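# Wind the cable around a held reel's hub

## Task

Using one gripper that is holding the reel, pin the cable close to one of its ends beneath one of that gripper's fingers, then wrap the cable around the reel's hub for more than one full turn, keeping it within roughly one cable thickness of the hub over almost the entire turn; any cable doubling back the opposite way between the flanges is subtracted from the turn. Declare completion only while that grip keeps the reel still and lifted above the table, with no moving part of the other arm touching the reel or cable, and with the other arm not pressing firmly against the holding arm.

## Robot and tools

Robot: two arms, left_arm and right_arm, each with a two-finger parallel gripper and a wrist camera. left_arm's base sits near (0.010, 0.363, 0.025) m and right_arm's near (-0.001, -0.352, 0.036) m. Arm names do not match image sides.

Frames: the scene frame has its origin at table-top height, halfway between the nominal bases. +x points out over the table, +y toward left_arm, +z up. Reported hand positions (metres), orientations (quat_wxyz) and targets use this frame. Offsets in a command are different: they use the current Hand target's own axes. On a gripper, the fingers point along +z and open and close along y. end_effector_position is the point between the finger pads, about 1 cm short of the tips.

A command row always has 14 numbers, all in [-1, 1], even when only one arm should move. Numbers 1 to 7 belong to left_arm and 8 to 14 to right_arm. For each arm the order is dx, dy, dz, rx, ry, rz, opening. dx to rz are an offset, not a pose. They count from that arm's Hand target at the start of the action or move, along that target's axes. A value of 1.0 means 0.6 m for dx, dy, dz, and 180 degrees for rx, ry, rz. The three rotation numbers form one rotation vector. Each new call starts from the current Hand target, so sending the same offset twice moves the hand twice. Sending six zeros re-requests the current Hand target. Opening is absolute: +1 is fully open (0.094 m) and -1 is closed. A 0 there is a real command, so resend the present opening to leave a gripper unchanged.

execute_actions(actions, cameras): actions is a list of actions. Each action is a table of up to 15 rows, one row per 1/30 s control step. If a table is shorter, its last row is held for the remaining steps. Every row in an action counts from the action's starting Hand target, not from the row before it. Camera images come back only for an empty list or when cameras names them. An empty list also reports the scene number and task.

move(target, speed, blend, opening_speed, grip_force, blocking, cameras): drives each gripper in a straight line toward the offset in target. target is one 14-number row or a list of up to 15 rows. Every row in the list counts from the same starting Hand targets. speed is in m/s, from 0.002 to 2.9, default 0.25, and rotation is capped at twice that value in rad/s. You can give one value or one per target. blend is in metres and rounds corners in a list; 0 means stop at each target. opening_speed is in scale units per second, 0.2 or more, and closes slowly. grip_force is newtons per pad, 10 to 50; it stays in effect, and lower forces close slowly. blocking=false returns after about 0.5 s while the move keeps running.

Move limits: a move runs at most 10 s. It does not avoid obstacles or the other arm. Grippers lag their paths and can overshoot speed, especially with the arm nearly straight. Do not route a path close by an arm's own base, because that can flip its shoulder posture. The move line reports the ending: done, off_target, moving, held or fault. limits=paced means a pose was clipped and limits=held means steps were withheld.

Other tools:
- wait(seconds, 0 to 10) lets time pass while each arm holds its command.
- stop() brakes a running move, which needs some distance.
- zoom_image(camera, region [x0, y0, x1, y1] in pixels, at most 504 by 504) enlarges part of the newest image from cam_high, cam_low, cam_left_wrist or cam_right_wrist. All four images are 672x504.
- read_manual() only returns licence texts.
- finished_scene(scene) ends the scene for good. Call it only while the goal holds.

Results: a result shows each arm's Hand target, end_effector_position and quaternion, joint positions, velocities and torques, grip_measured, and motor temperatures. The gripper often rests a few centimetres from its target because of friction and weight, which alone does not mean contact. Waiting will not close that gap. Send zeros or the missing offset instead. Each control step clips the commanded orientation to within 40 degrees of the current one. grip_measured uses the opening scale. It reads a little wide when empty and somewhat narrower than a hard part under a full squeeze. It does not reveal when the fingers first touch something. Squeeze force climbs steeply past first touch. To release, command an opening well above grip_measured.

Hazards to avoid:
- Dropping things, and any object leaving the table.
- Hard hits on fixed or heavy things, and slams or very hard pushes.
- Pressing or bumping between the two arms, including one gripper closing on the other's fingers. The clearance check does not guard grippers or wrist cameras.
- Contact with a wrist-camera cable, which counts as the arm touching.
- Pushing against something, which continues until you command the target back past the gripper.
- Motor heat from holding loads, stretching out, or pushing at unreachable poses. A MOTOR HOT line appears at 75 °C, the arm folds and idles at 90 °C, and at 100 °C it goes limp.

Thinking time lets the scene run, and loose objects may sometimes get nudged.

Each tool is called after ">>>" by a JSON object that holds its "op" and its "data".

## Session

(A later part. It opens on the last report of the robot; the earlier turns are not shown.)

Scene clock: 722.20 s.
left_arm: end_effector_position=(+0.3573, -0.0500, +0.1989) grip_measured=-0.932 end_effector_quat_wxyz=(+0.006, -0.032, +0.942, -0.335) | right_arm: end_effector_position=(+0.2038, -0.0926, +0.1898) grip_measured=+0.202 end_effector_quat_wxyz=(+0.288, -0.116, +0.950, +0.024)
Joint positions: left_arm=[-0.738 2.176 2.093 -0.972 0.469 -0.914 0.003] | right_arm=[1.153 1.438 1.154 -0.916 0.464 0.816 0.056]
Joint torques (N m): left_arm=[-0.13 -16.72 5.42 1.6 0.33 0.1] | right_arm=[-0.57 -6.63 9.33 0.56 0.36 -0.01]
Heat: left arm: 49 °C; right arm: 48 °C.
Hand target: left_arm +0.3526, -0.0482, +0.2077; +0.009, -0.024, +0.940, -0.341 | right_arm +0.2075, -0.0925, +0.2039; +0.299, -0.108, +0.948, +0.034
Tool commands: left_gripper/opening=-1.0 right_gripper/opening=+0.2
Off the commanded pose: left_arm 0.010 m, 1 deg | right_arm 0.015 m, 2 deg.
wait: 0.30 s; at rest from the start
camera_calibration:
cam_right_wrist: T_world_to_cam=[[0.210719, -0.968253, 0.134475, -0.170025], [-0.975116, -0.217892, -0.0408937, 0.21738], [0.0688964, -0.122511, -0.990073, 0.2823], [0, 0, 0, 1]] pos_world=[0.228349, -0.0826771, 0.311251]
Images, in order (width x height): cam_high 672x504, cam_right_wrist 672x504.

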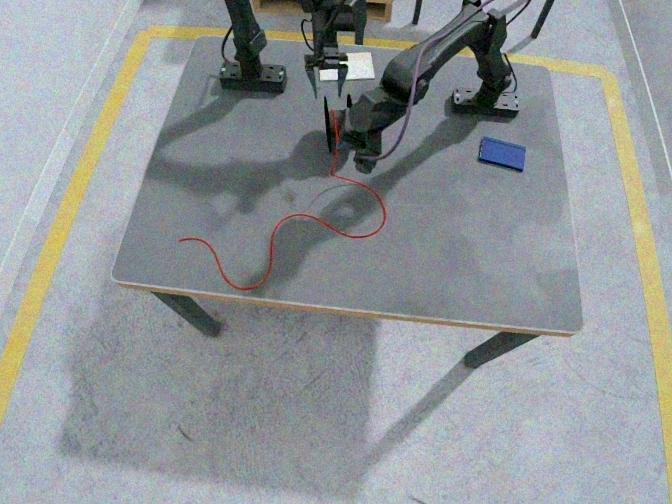

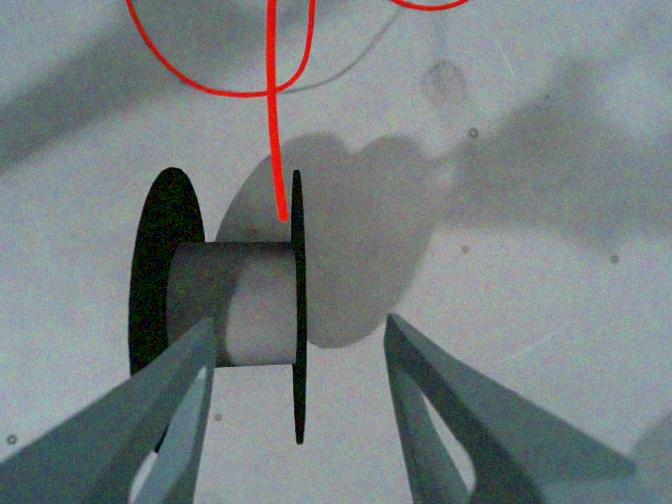

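>>> {"op": "move", "data": {"target": [-0.1145, 0.0157, -0.013, 0, 0, 0, -1, 0.0882, 0.0137, 0.0597, 0, 0, 0, 0.2], "cameras": ["cam_right_wrist", "cam_high", "cam_low"], "speed": 0.1}}

Scene clock: 743.27 s.
left_arm: end_effector_position=(+0.4206, -0.0318, +0.2189) grip_measured=-0.932 end_effector_quat_wxyz=(+0.023, -0.026, +0.937, -0.347) | right_arm: end_effector_position=(+0.1819, -0.0881, +0.1451) grip_measured=+0.202 end_effector_quat_wxyz=(+0.289, -0.116, +0.950, +0.035)
Joint positions: left_arm=[-0.625 2.45 2.64 -1.255 0.522 -0.801 0.003] | right_arm=[1.231 1.435 0.973 -0.752 0.481 0.894 0.056]
Joint torques (N m): left_arm=[0.13 -12.96 8.29 1.39 0.4 0.07] | right_arm=[0.54 -4.83 5.82 0.76 0.5 0.18]
Heat: left arm: 48 °C; right arm: 48 °C.
Hand target: left_arm +0.4206, -0.0325, +0.2078; +0.009, -0.024, +0.940, -0.341 | right_arm +0.1833, -0.0897, +0.1442; +0.299, -0.108, +0.948, +0.034
Off the commanded pose: left_arm 0.011 m, 2 deg | right_arm 0.002 m, 2 deg.
move: off_target (left_arm)
camera_calibration:
cam_right_wrist: T_world_to_cam=[[0.218151, -0.969427, 0.112347, -0.153401], [-0.97347, -0.224302, -0.0452237, 0.195013], [0.0690407, -0.0995005, -0.992639, 0.242554], [0, 0, 0, 1]] pos_world=[0.206558, -0.0808352, 0.266822]
Images, in order (width x height): cam_high 672x504, cam_low 672x504, cam_right_wrist 672x504.

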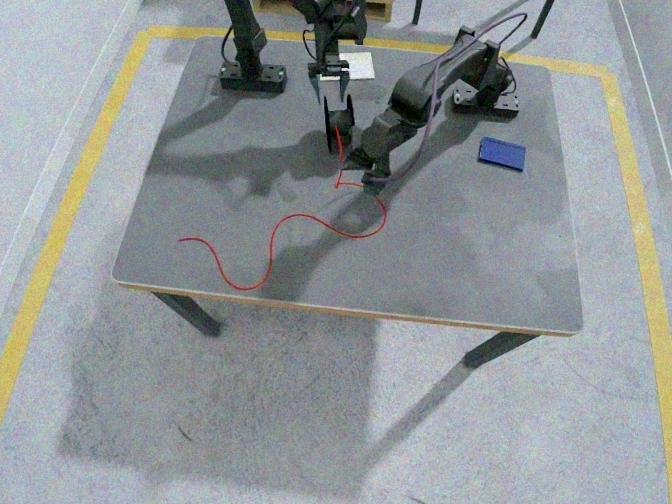

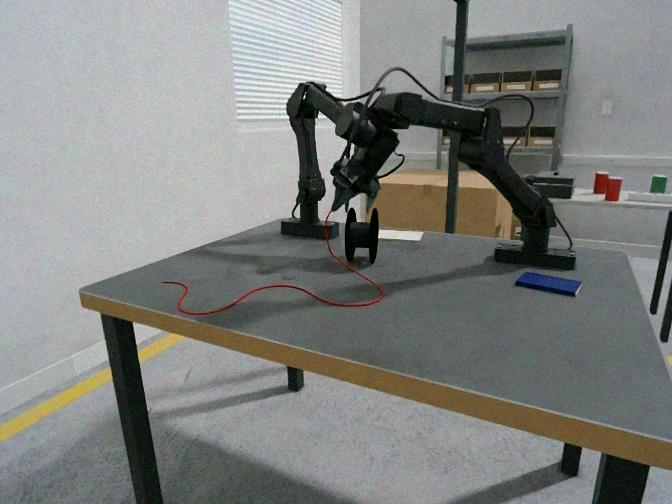

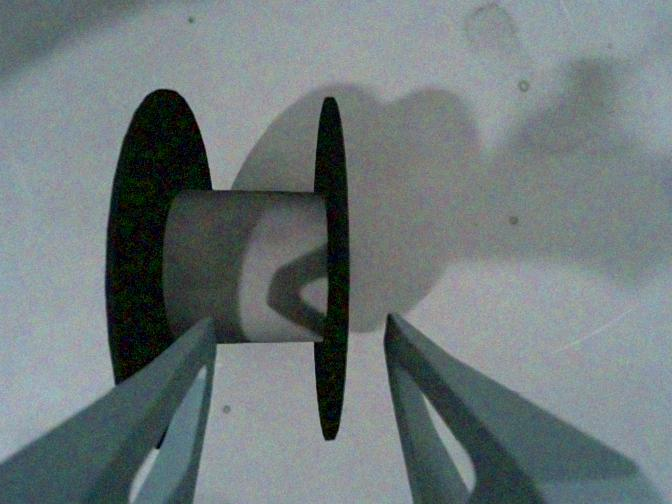

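>>> {"op": "move", "data": {"target": [0, 0, 0, 0, 0, 0, -1, 0.0268, -0.0248, 0.0283, 0, 0, 0, 0.2], "cameras": ["cam_right_wrist", "cam_low"], "speed": 0.06}}

Scene clock: 758.97 s.
left_arm: end_effector_position=(+0.4203, -0.0316, +0.2187) grip_measured=-0.932 end_effector_quat_wxyz=(+0.022, -0.026, +0.937, -0.347) | right_arm: end_effector_position=(+0.1792, -0.1021, +0.1172) grip_measured=+0.202 end_effector_quat_wxyz=(+0.287, -0.114, +0.951, +0.030)
Joint positions: left_arm=[-0.625 2.45 2.64 -1.256 0.522 -0.801 0.003] | right_arm=[1.223 1.421 0.849 -0.652 0.481 0.894 0.056]
Joint torques (N m): left_arm=[0.14 -12.94 8.36 1.39 0.37 0.11] | right_arm=[-0.65 -6.22 5.64 0.78 0.4 -0.02]
Heat: left arm: 48 °C; right arm: 46 °C.
Hand target: left_arm +0.4205, -0.0325, +0.2078; +0.009, -0.024, +0.940, -0.341 | right_arm +0.1834, -0.1050, +0.1211; +0.299, -0.108, +0.948, +0.034
Off the commanded pose: left_arm 0.011 m, 2 deg | right_arm 0.006 m, 2 deg.
move: off_target (left_arm)
camera_calibration:
cam_right_wrist: T_world_to_cam=[[0.211285, -0.969931, 0.120796, -0.16293], [-0.975247, -0.217442, -0.0401416, 0.188384], [0.0652007, -0.109324, -0.991865, 0.213221], [0, 0, 0, 1]] pos_world=[0.204244, -0.0937576, 0.23873]
Images, in order (width x height): cam_low 672x504, cam_right_wrist 672x504.

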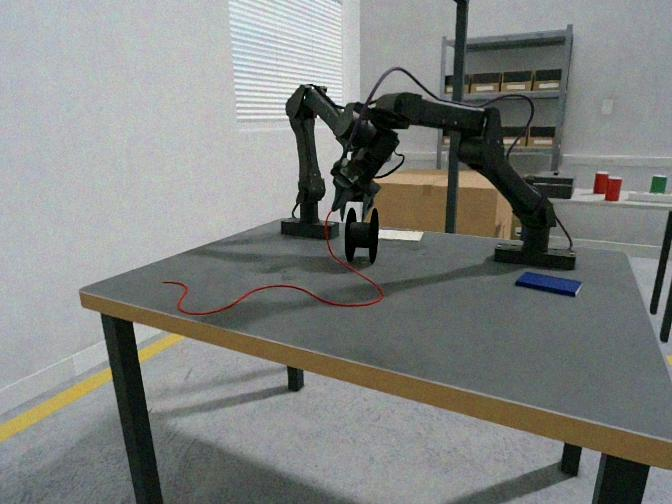

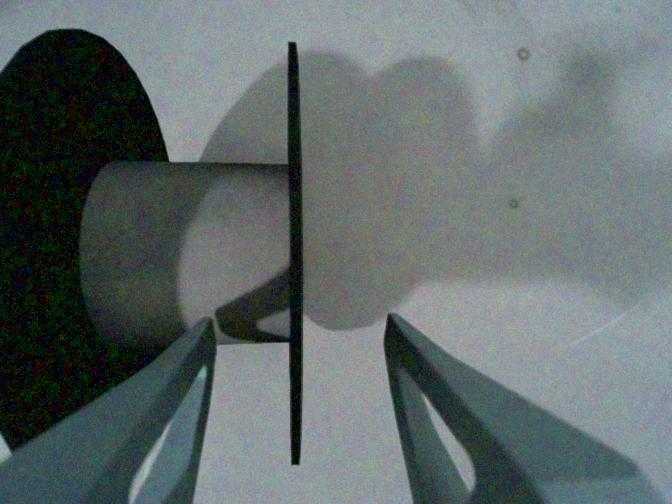

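>>> {"op": "move", "data": {"target": [0, 0, 0, 0, 0, 0, -1, 0, 0, 0, 0, 0, 0, -1], "cameras": ["cam_right_wrist"], "opening_speed": 0.8}}

Scene clock: 768.53 s.
left_arm: end_effector_position=(+0.4203, -0.0316, +0.2187) grip_measured=-0.932 end_effector_quat_wxyz=(+0.022, -0.026, +0.937, -0.347) | right_arm: end_effector_position=(+0.1795, -0.1003, +0.1179) grip_measured=-0.943 end_effector_quat_wxyz=(+0.288, -0.113, +0.950, +0.034)
Joint positions: left_arm=[-0.625 2.45 2.64 -1.256 0.522 -0.801 0.003] | right_arm=[1.223 1.42 0.849 -0.644 0.478 0.893 0.003]
Joint torques (N m): left_arm=[0.14 -12.88 8.34 1.39 0.38 0.11] | right_arm=[-0.65 -5.96 5.53 0.7 0.44 -0.05]
Heat: left arm: 48 °C; right arm: 46 °C.
Hand target: left_arm +0.4205, -0.0325, +0.2078; +0.009, -0.024, +0.940, -0.341 | right_arm +0.1834, -0.1050, +0.1211; +0.299, -0.108, +0.948, +0.034
Off the commanded pose: left_arm 0.011 m, 2 deg | right_arm 0.007 m, 1 deg.
move: off_target (left_arm)
camera_calibration:
cam_right_wrist: T_world_to_cam=[[0.212412, -0.970701, 0.112345, -0.160653], [-0.974941, -0.218298, -0.0428396, 0.189273], [0.066109, -0.10043, -0.992745, 0.214922], [0, 0, 0, 1]] pos_world=[0.204446, -0.0930431, 0.23952]
Images, in order (width x height): cam_right_wrist 672x504.

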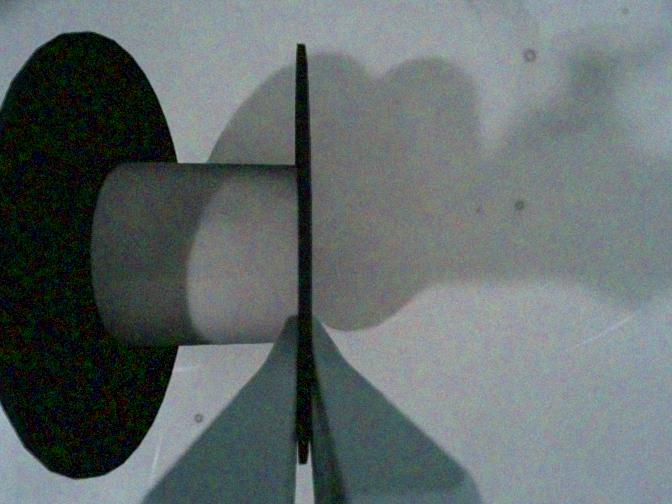

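>>> {"op": "move", "data": {"target": [[0,0,0,0,0,0,-1,-0.0115,0,-0.0164,0,0,0,-1],[0,0,0,0,0,0,-1,-0.0933,0,0.041,0,0,0,-1],[0,0,0,0,0,0,-1,-0.08,0,0.06,0,0,0,-1]], "cameras": ["all"], "speed": 0.06}}

Scene clock: 781.23 s.
left_arm: end_effector_position=(+0.4203, -0.0316, +0.2187) grip_measured=-0.932 end_effector_quat_wxyz=(+0.022, -0.026, +0.937, -0.347) | right_arm: end_effector_position=(+0.2342, -0.0925, +0.1196) grip_measured=-0.943 end_effector_quat_wxyz=(+0.285, -0.114, +0.951, +0.033)
Joint positions: left_arm=[-0.625 2.45 2.64 -1.256 0.522 -0.801 0.003] | right_arm=[1.043 1.525 0.943 -0.561 0.407 0.71 0.003]
Joint torques (N m): left_arm=[0.12 -12.9 8.35 1.39 0.36 0.11] | right_arm=[-0.92 -4.72 6.04 1.14 0.43 -0.1]
Heat: left arm: 48 °C; right arm: 45 °C.
Hand target: left_arm +0.4205, -0.0325, +0.2078; +0.009, -0.024, +0.940, -0.341 | right_arm +0.2418, -0.0915, +0.1192; +0.299, -0.108, +0.948, +0.034
Off the commanded pose: left_arm 0.011 m, 2 deg | right_arm 0.008 m, 2 deg.
move: off_target (left_arm)
camera_calibration:
cam_left_wrist: T_world_to_cam=[[0.0625855, -0.706861, 0.704578, -0.211183], [-0.893929, 0.274232, 0.354525, 0.338773], [-0.443818, -0.652031, -0.614721, 0.425144], [0, 0, 0, 1]] pos_world=[0.504742, 0.0350275, 0.290036]
cam_right_wrist: T_world_to_cam=[[0.213438, -0.97013, 0.115294, -0.165443], [-0.975043, -0.218913, -0.0369808, 0.243618], [0.0611156, -0.104523, -0.992643, 0.214514], [0, 0, 0, 1]] pos_world=[0.259739, -0.0847487, 0.241019]

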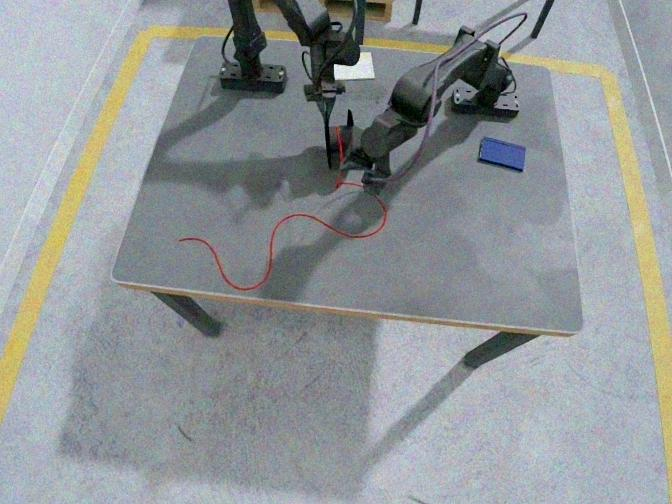

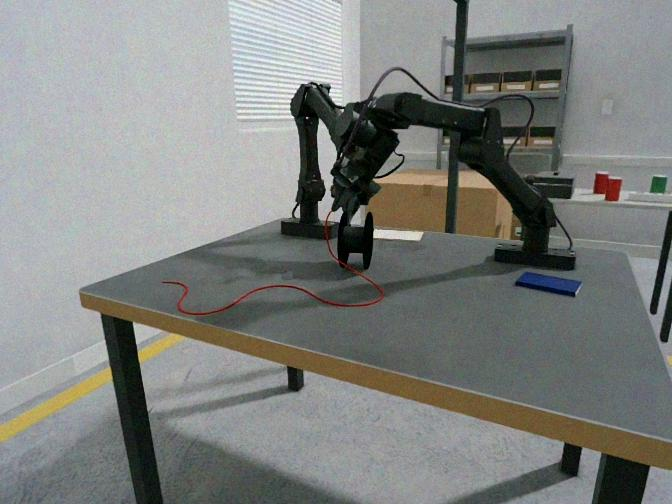

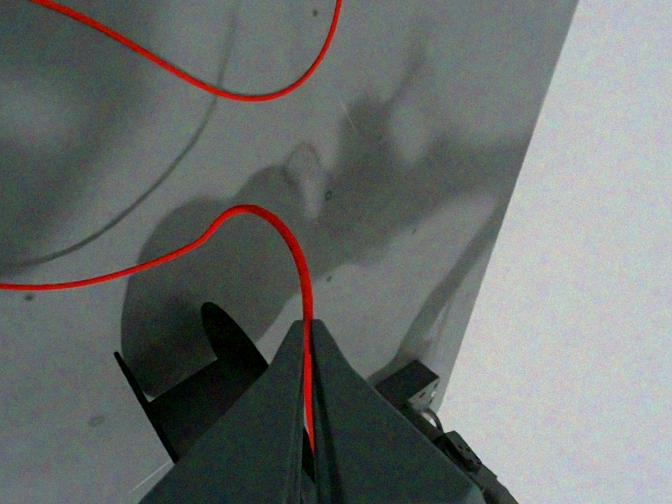

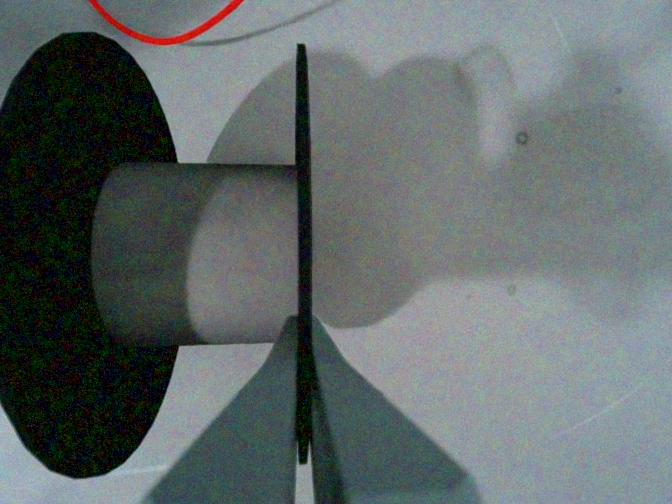

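>>> {"op": "move", "data": {"target": [0.0298,0.0547,0.1003,0.0556,0.0143,0.017,-1,0.0029,0,0.0041,0,0,0,-1], "cameras": ["all"], "speed": 0.12}}

Scene clock: 820.00 s.
left_arm: end_effector_position=(+0.4053, -0.0494, +0.1304) grip_measured=-0.932 end_effector_quat_wxyz=(-0.003, +0.009, +0.910, -0.415) | right_arm: end_effector_position=(+0.2354, -0.0904, +0.1189) grip_measured=-0.943 end_effector_quat_wxyz=(+0.288, -0.113, +0.950, +0.037)
Joint positions: left_arm=[-0.625 2.301 1.933 -0.633 0.678 -0.795 0.003] | right_arm=[1.043 1.527 0.938 -0.543 0.407 0.709 0.003]
Joint torques (N m): left_arm=[0.34 -17.73 5.5 1.65 0.43 -0.05] | right_arm=[-0.72 -4.94 5.89 1.09 0.43 -0.06]
Heat: left arm: 49 °C; right arm: 45 °C.
Hand target: left_arm +0.4035, -0.0469, +0.1407; +0.000, +0.010, +0.907, -0.422 | right_arm +0.2418, -0.0914, +0.1162; +0.299, -0.108, +0.948, +0.034
Off the commanded pose: left_arm 0.011 m, 1 deg | right_arm 0.007 m, 1 deg.
move: off_target (left_arm)
camera_calibration:
cam_left_wrist: T_world_to_cam=[[0.0223615, -0.599901, 0.799762, -0.151478], [-0.859179, 0.3975, 0.322187, 0.357769], [-0.511186, -0.694343, -0.506534, 0.363715], [0, 0, 0, 1]] pos_world=[0.496701, 0.019458, 0.190111]
cam_right_wrist: T_world_to_cam=[[0.213156, -0.971064, 0.1077, -0.1627], [-0.974745, -0.21888, -0.0443238, 0.246012], [0.0666146, -0.0955322, -0.993195, 0.213641], [0, 0, 0, 1]] pos_world=[0.260248, -0.0837349, 0.240614]

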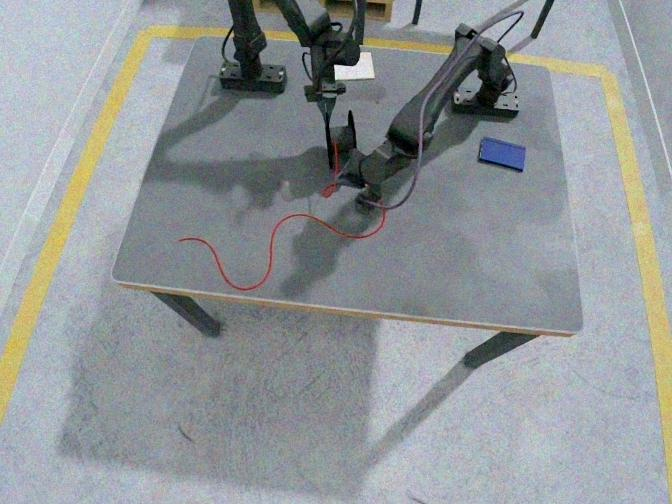

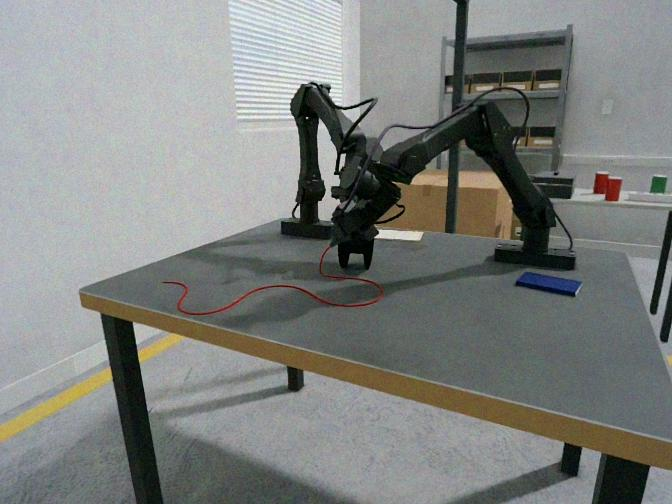

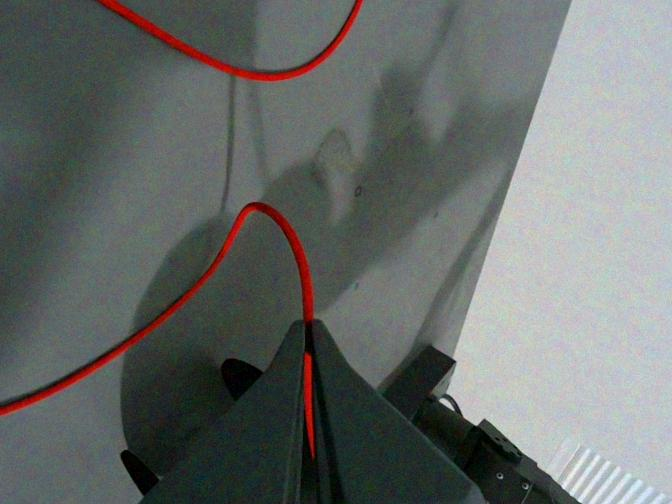

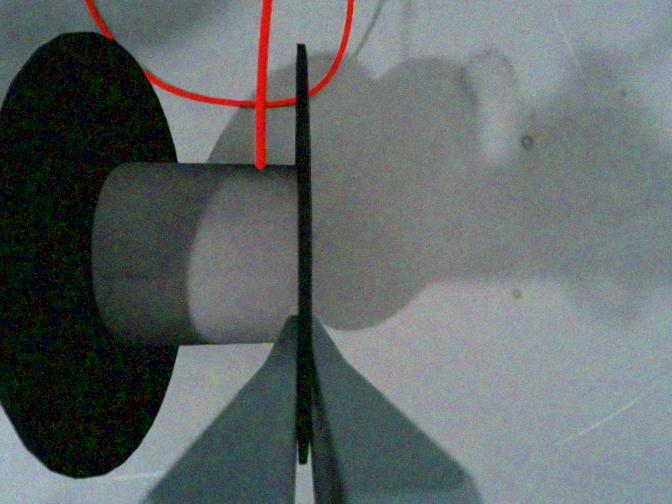

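>>> {"op": "move", "data": {"target": [0,-0.005,-0.0087,0,0,0,-1,0,0,0,0,0,0,0.2], "cameras": ["cam_right_wrist"], "speed": 0.05, "opening_speed": 0.8}}

Scene clock: 831.83 s.
left_arm: end_effector_position=(+0.4052, -0.0496, +0.1342) grip_measured=-0.932 end_effector_quat_wxyz=(-0.002, +0.010, +0.909, -0.417) | right_arm: end_effector_position=(+0.2375, -0.0869, +0.1209) grip_measured=+0.198 end_effector_quat_wxyz=(+0.294, -0.111, +0.948, +0.044)
Joint positions: left_arm=[-0.625 2.294 1.933 -0.633 0.68 -0.795 0.003] | right_arm=[1.043 1.527 0.938 -0.524 0.407 0.709 0.056]
Joint torques (N m): left_arm=[0.61 -17.8 6.34 1.51 0.44 0.01] | right_arm=[-0.64 -4.7 5.86 0.93 0.41 -0.08]
Heat: left arm: 50 °C; right arm: 45 °C.
Hand target: left_arm +0.4035, -0.0448, +0.1464; +0.000, +0.010, +0.907, -0.422 | right_arm +0.2418, -0.0915, +0.1162; +0.299, -0.108, +0.948, +0.034
Off the commanded pose: left_arm 0.013 m, 1 deg | right_arm 0.008 m, 1 deg.
move: off_target (left_arm)
camera_calibration:
cam_right_wrist: T_world_to_cam=[[0.212235, -0.972728, 0.0935754, -0.158126], [-0.974227, -0.2181, -0.0575692, 0.250486], [0.0764079, -0.0789455, -0.993946, 0.21499], [0, 0, 0, 1]] pos_world=[0.261163, -0.08221, 0.242905]
Images, in order (width x height): cam_right_wrist 672x504.

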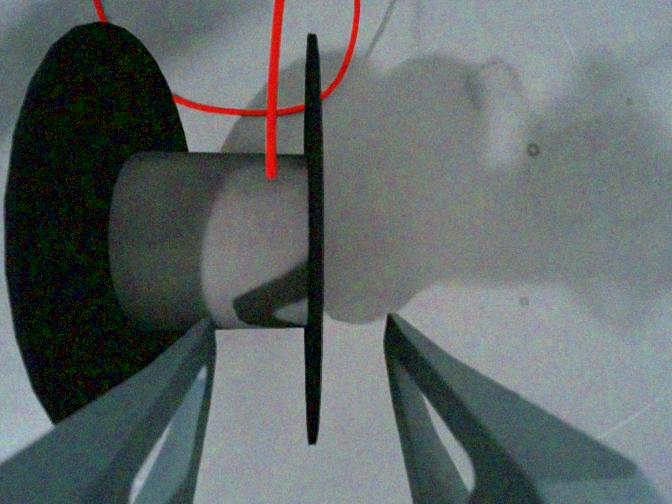

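>>> {"op": "move", "data": {"target": [0.1212,-0.0262,0.0152,0,0,0,-1,0,0,0,0,0,0,0.2], "cameras": ["cam_right_wrist","cam_left_wrist","cam_low"], "speed": 0.06}}

Scene clock: 840.80 s.
left_arm: end_effector_position=(+0.3340, -0.0622, +0.1461) grip_measured=-0.932 end_effector_quat_wxyz=(-0.007, +0.008, +0.907, -0.421) | right_arm: end_effector_position=(+0.2375, -0.0869, +0.1209) grip_measured=+0.198 end_effector_quat_wxyz=(+0.294, -0.111, +0.948, +0.044)
Joint positions: left_arm=[-0.739 2.073 1.608 -0.456 0.626 -0.921 0.003] | right_arm=[1.043 1.527 0.938 -0.524 0.407 0.709 0.056]
Joint torques (N m): left_arm=[-0.36 -15.61 5.49 1.76 0.19 -0.03] | right_arm=[-0.76 -4.94 5.59 0.96 0.4 -0.07]
Heat: left arm: 49 °C; right arm: 44 °C.
Hand target: left_arm +0.3304, -0.0605, +0.1520; -0.001, +0.010, +0.907, -0.422 | right_arm +0.2418, -0.0915, +0.1162; +0.299, -0.108, +0.948, +0.034
Off the commanded pose: left_arm 0.007 m, 1 deg | right_arm 0.008 m, 1 deg.
move: done
camera_calibration:
cam_left_wrist: T_world_to_cam=[[0.0257914, -0.58872, 0.807925, -0.171743], [-0.856354, 0.40395, 0.321688, 0.295991], [-0.515746, -0.700166, -0.493734, 0.325573], [0, 0, 0, 1]] pos_world=[0.425815, 0.00728153, 0.204285]
cam_right_wrist: T_world_to_cam=[[0.212235, -0.972728, 0.0935754, -0.158126], [-0.974227, -0.2181, -0.0575692, 0.250486], [0.0764079, -0.0789455, -0.993946, 0.21499], [0, 0, 0, 1]] pos_world=[0.261163, -0.08221, 0.242905]
Images, in order (width x height): cam_low 672x504, cam_left_wrist 672x504, cam_right_wrist 672x504.

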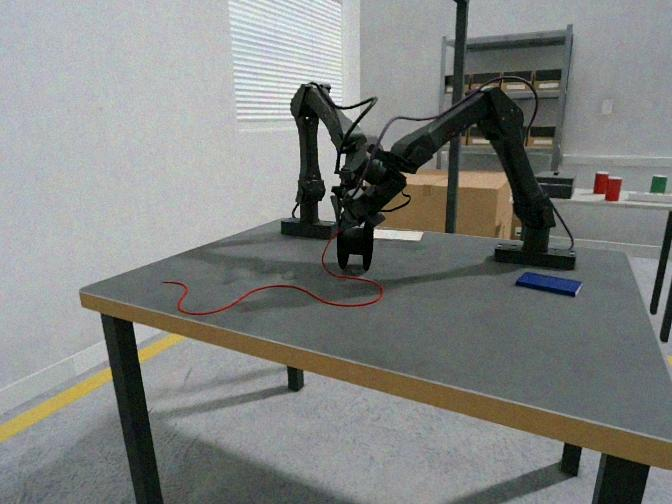

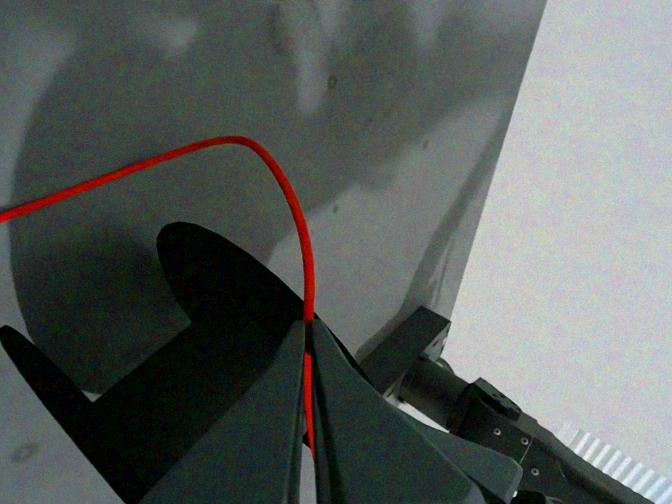

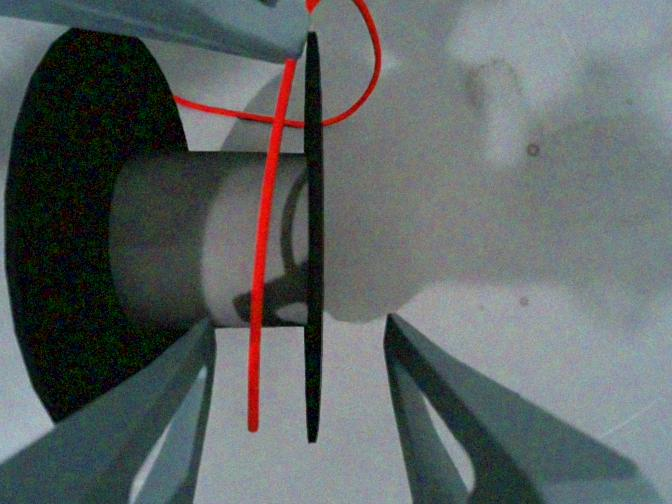

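>>> {"op": "move", "data": {"target": [0, 0.0092, 0.0159, 0, 0, 0, -1, 0, 0, 0, 0, 0, 0, 0.2], "speed": 0.1, "cameras": ["cam_right_wrist", "cam_left_wrist"]}}

Scene clock: 864.50 s.
left_arm: end_effector_position=(+0.3347, -0.0645, +0.1441) grip_measured=-0.932 end_effector_quat_wxyz=(-0.001, +0.009, +0.905, -0.425) | right_arm: end_effector_position=(+0.2375, -0.0869, +0.1209) grip_measured=+0.198 end_effector_quat_wxyz=(+0.294, -0.111, +0.948, +0.044)
Joint positions: left_arm=[-0.743 2.073 1.592 -0.422 0.62 -0.927 0.003] | right_arm=[1.043 1.527 0.938 -0.524 0.407 0.709 0.056]
Joint torques (N m): left_arm=[-0.57 -13.93 5.53 1.83 0.21 -0.02] | right_arm=[-0.73 -5.03 5.9 0.97 0.4 -0.13]
Heat: left arm: 54 °C; right arm: 44 °C.
Hand target: left_arm +0.3305, -0.0643, +0.1416; +0.000, +0.010, +0.907, -0.422 | right_arm +0.2418, -0.0915, +0.1162; +0.299, -0.108, +0.948, +0.034
Off the commanded pose: left_arm 0.005 m, 0 deg | right_arm 0.008 m, 1 deg.
move: done
camera_calibration:
cam_left_wrist: T_world_to_cam=[[0.0187343, -0.5817, 0.813188, -0.169418], [-0.861365, 0.403562, 0.308525, 0.301802], [-0.507641, -0.706232, -0.493495, 0.320214], [0, 0, 0, 1]] pos_world=[0.425689, 0.00579931, 0.20268]
cam_right_wrist: T_world_to_cam=[[0.212235, -0.972728, 0.0935754, -0.158126], [-0.974227, -0.2181, -0.0575692, 0.250486], [0.0764079, -0.0789455, -0.993946, 0.21499], [0, 0, 0, 1]] pos_world=[0.261163, -0.08221, 0.242905]
Images, in order (width x height): cam_left_wrist 672x504, cam_right_wrist 672x504.

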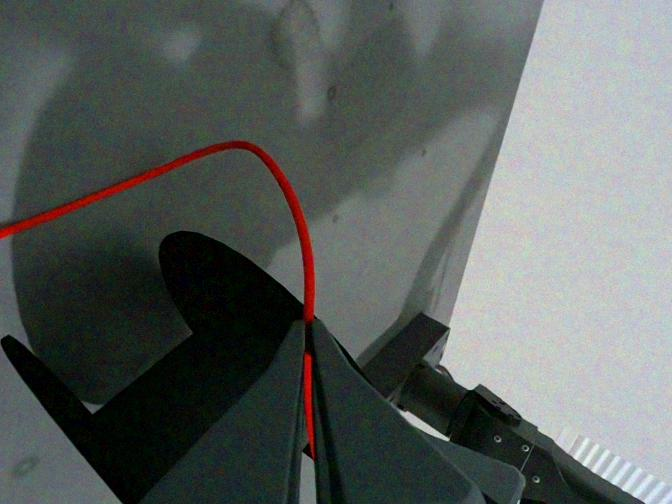

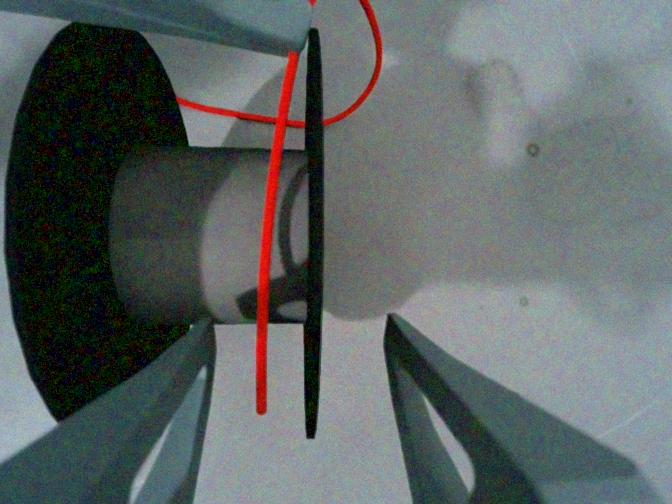

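>>> {"op": "move", "data": {"target": [0, 0, 0, 0, 0, 0, -1, 0, 0, 0, 0, 0, 0, -1], "opening_speed": 0.7, "cameras": ["cam_right_wrist", "cam_left_wrist"]}}

Scene clock: 896.27 s.
left_arm: end_effector_position=(+0.3353, -0.0647, +0.1443) grip_measured=-0.932 end_effector_quat_wxyz=(+0.001, +0.009, +0.905, -0.425) | right_arm: end_effector_position=(+0.2388, -0.0883, +0.1212) grip_measured=-0.885 end_effector_quat_wxyz=(+0.295, -0.109, +0.948, +0.042)
Joint positions: left_arm=[-0.743 2.073 1.592 -0.419 0.619 -0.928 0.003] | right_arm=[1.041 1.527 0.938 -0.524 0.412 0.709 0.005]
Joint torques (N m): left_arm=[-0.51 -13.94 5.48 1.83 0.23 -0.02] | right_arm=[-0.47 -4.82 5.68 0.95 0.36 -0.07]
Heat: left arm: 54 °C; right arm: 44 °C.
Hand target: left_arm +0.3304, -0.0643, +0.1417; -0.001, +0.010, +0.907, -0.422 | right_arm +0.2419, -0.0915, +0.1162; +0.299, -0.108, +0.948, +0.034
Off the commanded pose: left_arm 0.006 m, 0 deg | right_arm 0.007 m, 1 deg.
move: done
camera_calibration:
cam_left_wrist: T_world_to_cam=[[0.0178064, -0.581162, 0.813593, -0.169438], [-0.862803, 0.402247, 0.306215, 0.303019], [-0.505226, -0.707423, -0.494266, 0.319697], [0, 0, 0, 1]] pos_world=[0.425982, 0.00580162, 0.20308]
cam_right_wrist: T_world_to_cam=[[0.207049, -0.973431, 0.0977925, -0.159161], [-0.975048, -0.213502, -0.06081, 0.252531], [0.0800733, -0.0827617, -0.993347, 0.213816], [0, 0, 0, 1]] pos_world=[0.262063, -0.0833208, 0.243314]
Images, in order (width x height): cam_left_wrist 672x504, cam_right_wrist 672x504.

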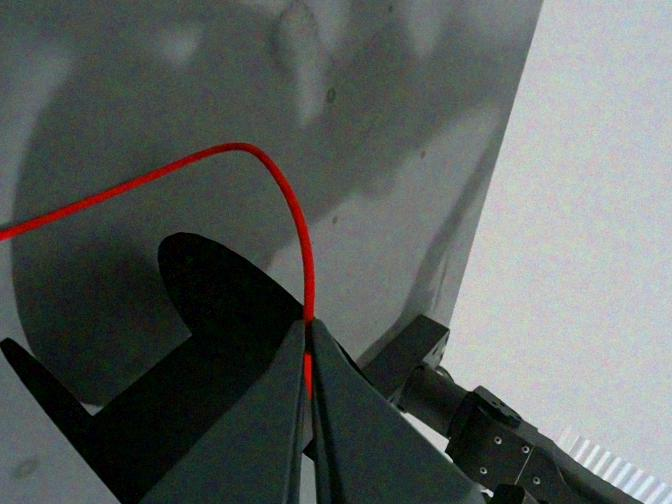

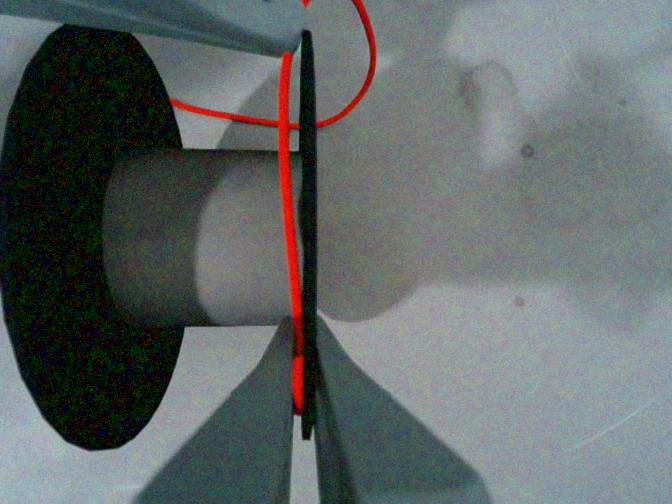

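>>> {"op": "zoom_image", "data": {"camera": "cam_right_wrist", "region": [200, 250, 420, 470]}}

Scaled by 2.291 from the camera's 672x504 image, which has a finer 960x720 frame.

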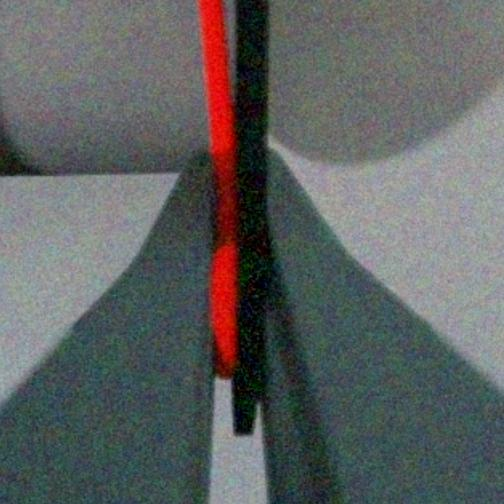

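>>> {"op": "move", "data": {"target": [[0, 0, 0, 0, 0, 0, -0.45, 0, 0, 0, 0, 0, 0, -1], [0, 0, -0.2, 0, 0, 0, -0.45, 0, 0, 0, 0, 0, 0, -1]], "speed": 0.15, "opening_speed": 0.6, "cameras": ["cam_right_wrist", "cam_left_wrist"]}}

Scene clock: 1230.60 s.
left_arm: end_effector_position=(+0.3328, +0.0270, +0.2061) grip_measured=-0.451 end_effector_quat_wxyz=(-0.007, +0.001, +0.910, -0.415) | right_arm: end_effector_position=(+0.2394, -0.0900, +0.1211) grip_measured=-0.886 end_effector_quat_wxyz=(+0.296, -0.108, +0.948, +0.038)
Joint positions: left_arm=[-0.57 1.854 1.568 -0.753 0.706 -0.752 0.026] | right_arm=[1.039 1.527 0.938 -0.529 0.418 0.708 0.005]
Joint torques (N m): left_arm=[0.09 -12.38 8.42 1.4 0.45 0.12] | right_arm=[-0.54 -5 5.7 0.98 0.31 -0.06]
Motor temperatures (°C): left_arm=[29 55 39 40 28 27 31] | right_arm=[27 32 42 41 29 28 31]
Heat: left arm: 55 °C; right arm: 42 °C.
Hand target: left_arm +0.3315, +0.0275, +0.2188; -0.001, +0.010, +0.907, -0.422 | right_arm +0.2418, -0.0915, +0.1162; +0.299, -0.108, +0.948, +0.034
Off the commanded pose: left_arm 0.013 m, 2 deg | right_arm 0.006 m, 1 deg.
move: off_target (left_arm)
camera_calibration:
cam_left_wrist: T_world_to_cam=[[0.0391928, -0.600143, 0.798932, -0.169906], [-0.8599, 0.38699, 0.332883, 0.238961], [-0.508956, -0.700048, -0.500895, 0.416269], [0, 0, 0, 1]] pos_world=[0.424004, 0.096965, 0.264704]
cam_right_wrist: T_world_to_cam=[[0.203562, -0.973434, 0.104825, -0.160997], [-0.975634, -0.210635, -0.061404, 0.25314], [0.0818525, -0.0897712, -0.992593, 0.212378], [0, 0, 0, 1]] pos_world=[0.262362, -0.0843348, 0.243225]
Images, in order (width x height): cam_left_wrist 672x504, cam_right_wrist 672x504.

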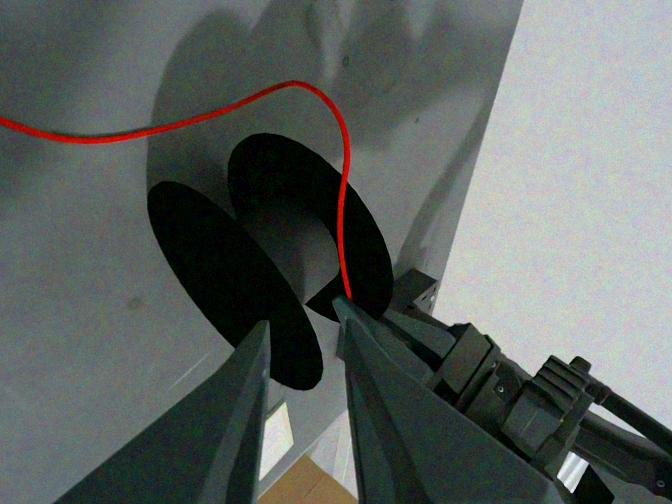

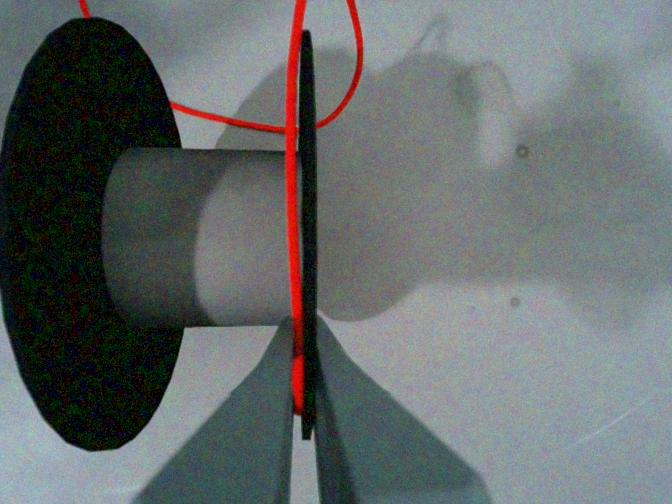

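>>> {"op": "move", "data": {"target": [-0.0607, 0.1768, -0.1043, 0.1997, -0.3078, 0.4084, 0.3, -0.478, -0.0167, -0.4467, 0, -0.3056, 0, -1], "speed": 0.25, "cameras": ["all"]}}

Scene clock: 1250.83 s.
left_arm: end_effector_position=(+0.3683, +0.1413, +0.1681) grip_measured=+0.298 end_effector_quat_wxyz=(+0.530, +0.365, +0.586, -0.492) | right_arm: end_effector_position=(+0.3204, -0.0799, +0.4593) grip_measured=-0.886 end_effector_quat_wxyz=(+0.669, -0.123, +0.732, +0.043)
Joint positions: left_arm=[-0.171 2.03 0.66 1.482 1.148 -0.294 0.061] | right_arm=[1.008 1.355 1.415 -0.202 0.767 -0.004 0.005]
Joint torques (N m): left_arm=[0.46 -7.57 5.3 2.97 0.02 0.16] | right_arm=[-0.69 -5.19 11.6 2.28 0.07 0.08]
Heat: left arm: 53 °C; right arm: 43 °C.
Hand target: left_arm +0.3703, +0.1430, +0.1782; +0.621, +0.339, +0.468, -0.529 | right_arm +0.3233, -0.0827, +0.5000; +0.702, -0.080, +0.703, +0.080
Off the commanded pose: left_arm 0.010 m, 18 deg | right_arm 0.041 m, 8 deg.
joint sent to its limit (left arm) — joint 4 (wrist pitch), upper limit. The joint targets are off in orientation, not in position.
move: off_target (left_arm, right_arm)
camera_calibration:
cam_left_wrist: T_world_to_cam=[[-0.959604, -0.175872, 0.219611, 0.332921], [-0.273681, 0.402436, -0.873581, 0.222596], [0.0652593, -0.898395, -0.434312, 0.300642], [0, 0, 0, 1]] pos_world=[0.360773, 0.239067, 0.251915]
cam_right_wrist: T_world_to_cam=[[0.136534, -0.978234, 0.156262, -0.205678], [-0.569709, -0.206581, -0.79546, 0.562477], [0.810426, 0.0195833, -0.585513, 0.130617], [0, 0, 0, 1]] pos_world=[0.242675, -0.0875615, 0.556046]

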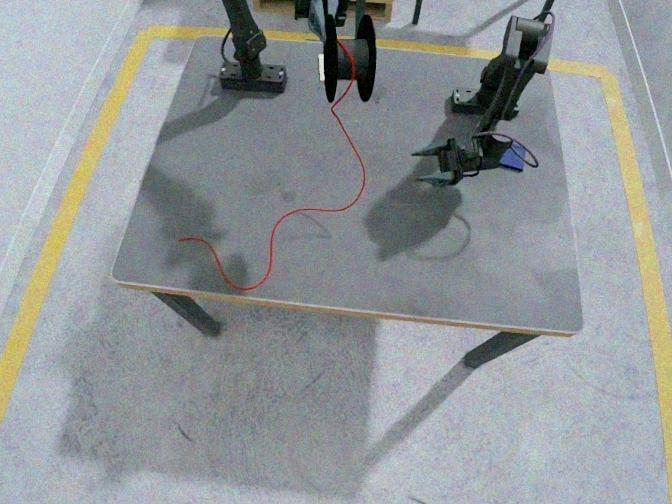

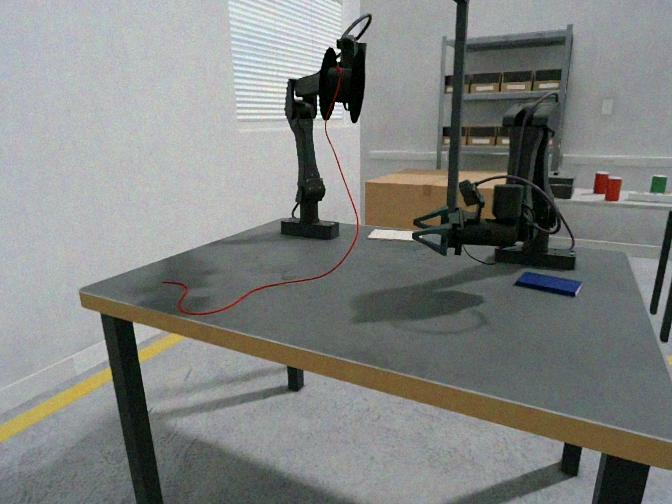

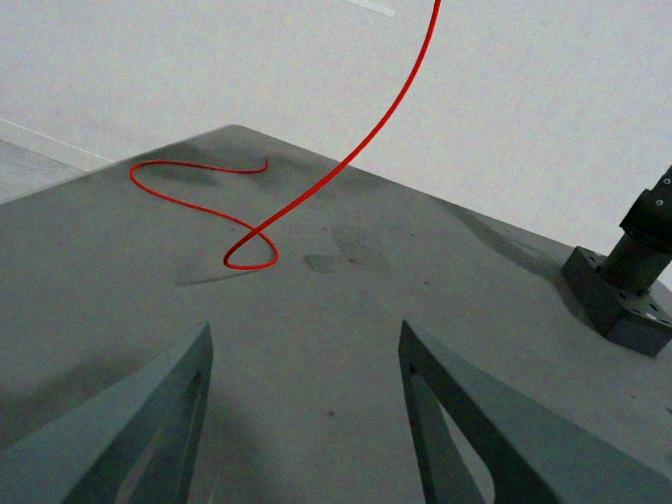

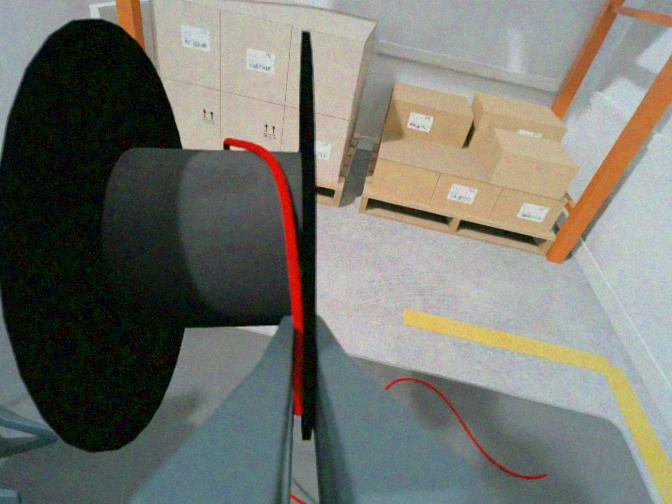

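>>> {"op": "move", "data": {"target": [0.03, 0.081, 0.0188, 0, 0, 0, 0.3, -0.075, 0, 0, 0, -0.044, 0, -1], "speed": 0.2, "cameras": ["all"]}}

Scene clock: 1290.20 s.
left_arm: end_effector_position=(+0.4180, +0.1333, +0.1531) grip_measured=+0.298 end_effector_quat_wxyz=(+0.537, +0.369, +0.576, -0.493) | right_arm: end_effector_position=(+0.3237, -0.0774, +0.5036) grip_measured=-0.886 end_effector_quat_wxyz=(+0.718, -0.116, +0.685, +0.047)
Joint positions: left_arm=[-0.171 2.217 0.891 1.481 1.153 -0.315 0.061] | right_arm=[1.004 1.371 1.454 -0.035 0.765 -0.137 0.005]
Joint torques (N m): left_arm=[0.77 -9.25 5.55 2.96 -0.04 -0.04] | right_arm=[-0.57 -5.09 11.78 2.28 -0.07 0.06]
Motor temperatures (°C): left_arm=[29 45 39 48 28 27 29] | right_arm=[27 33 45 50 29 28 31]
Heat: left arm: 48 °C; right arm: 50 °C.
Hand target: left_arm +0.4203, +0.1367, +0.1614; +0.621, +0.339, +0.468, -0.529 | right_arm +0.3233, -0.0828, +0.5450; +0.749, -0.074, +0.653, +0.085
Off the commanded pose: left_arm 0.009 m, 17 deg | right_arm 0.042 m, 8 deg.
joint sent to its limit (left arm) — joint 4 (wrist pitch), upper limit. The joint targets are off in orientation, not in position.
move: off_target (left_arm, right_arm)
camera_calibration:
cam_left_wrist: T_world_to_cam=[[-0.965296, -0.168401, 0.199612, 0.386898], [-0.251521, 0.39375, -0.884137, 0.219914], [0.0702919, -0.90366, -0.422442, 0.280432], [0, 0, 0, 1]] pos_world=[0.409072, 0.231978, 0.235671]
cam_right_wrist: T_world_to_cam=[[0.11912, -0.982579, 0.142651, -0.198385], [-0.458242, -0.181864, -0.870023, 0.603496], [0.880809, 0.0382681, -0.471923, 0.0752679], [0, 0, 0, 1]] pos_world=[0.233883, -0.0880552, 0.588876]

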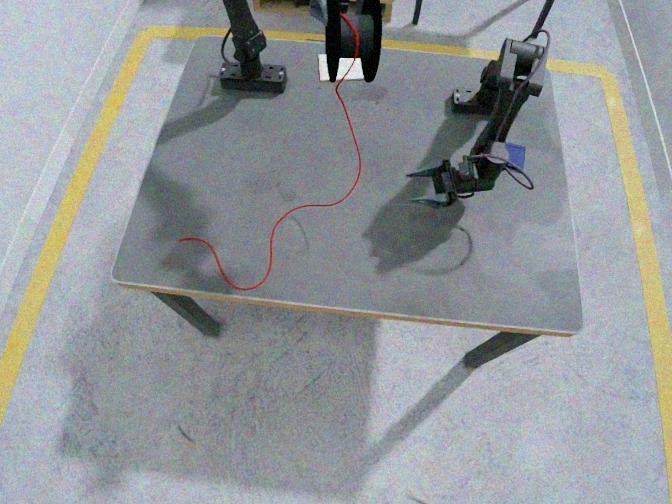

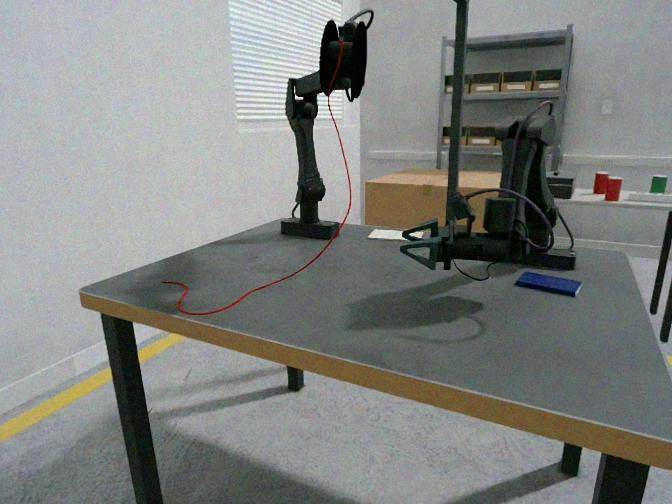

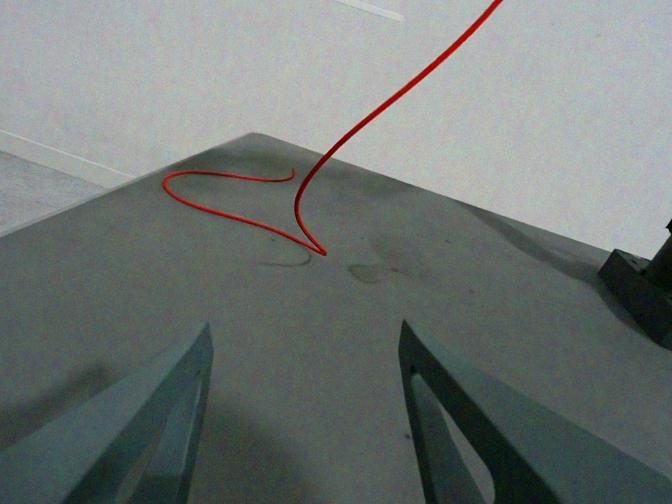

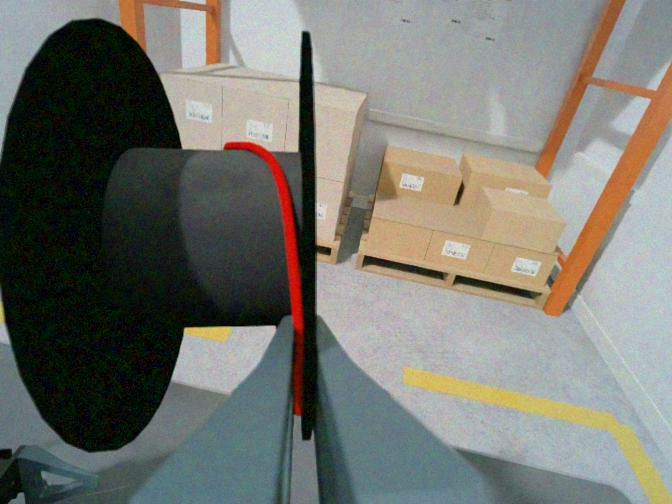

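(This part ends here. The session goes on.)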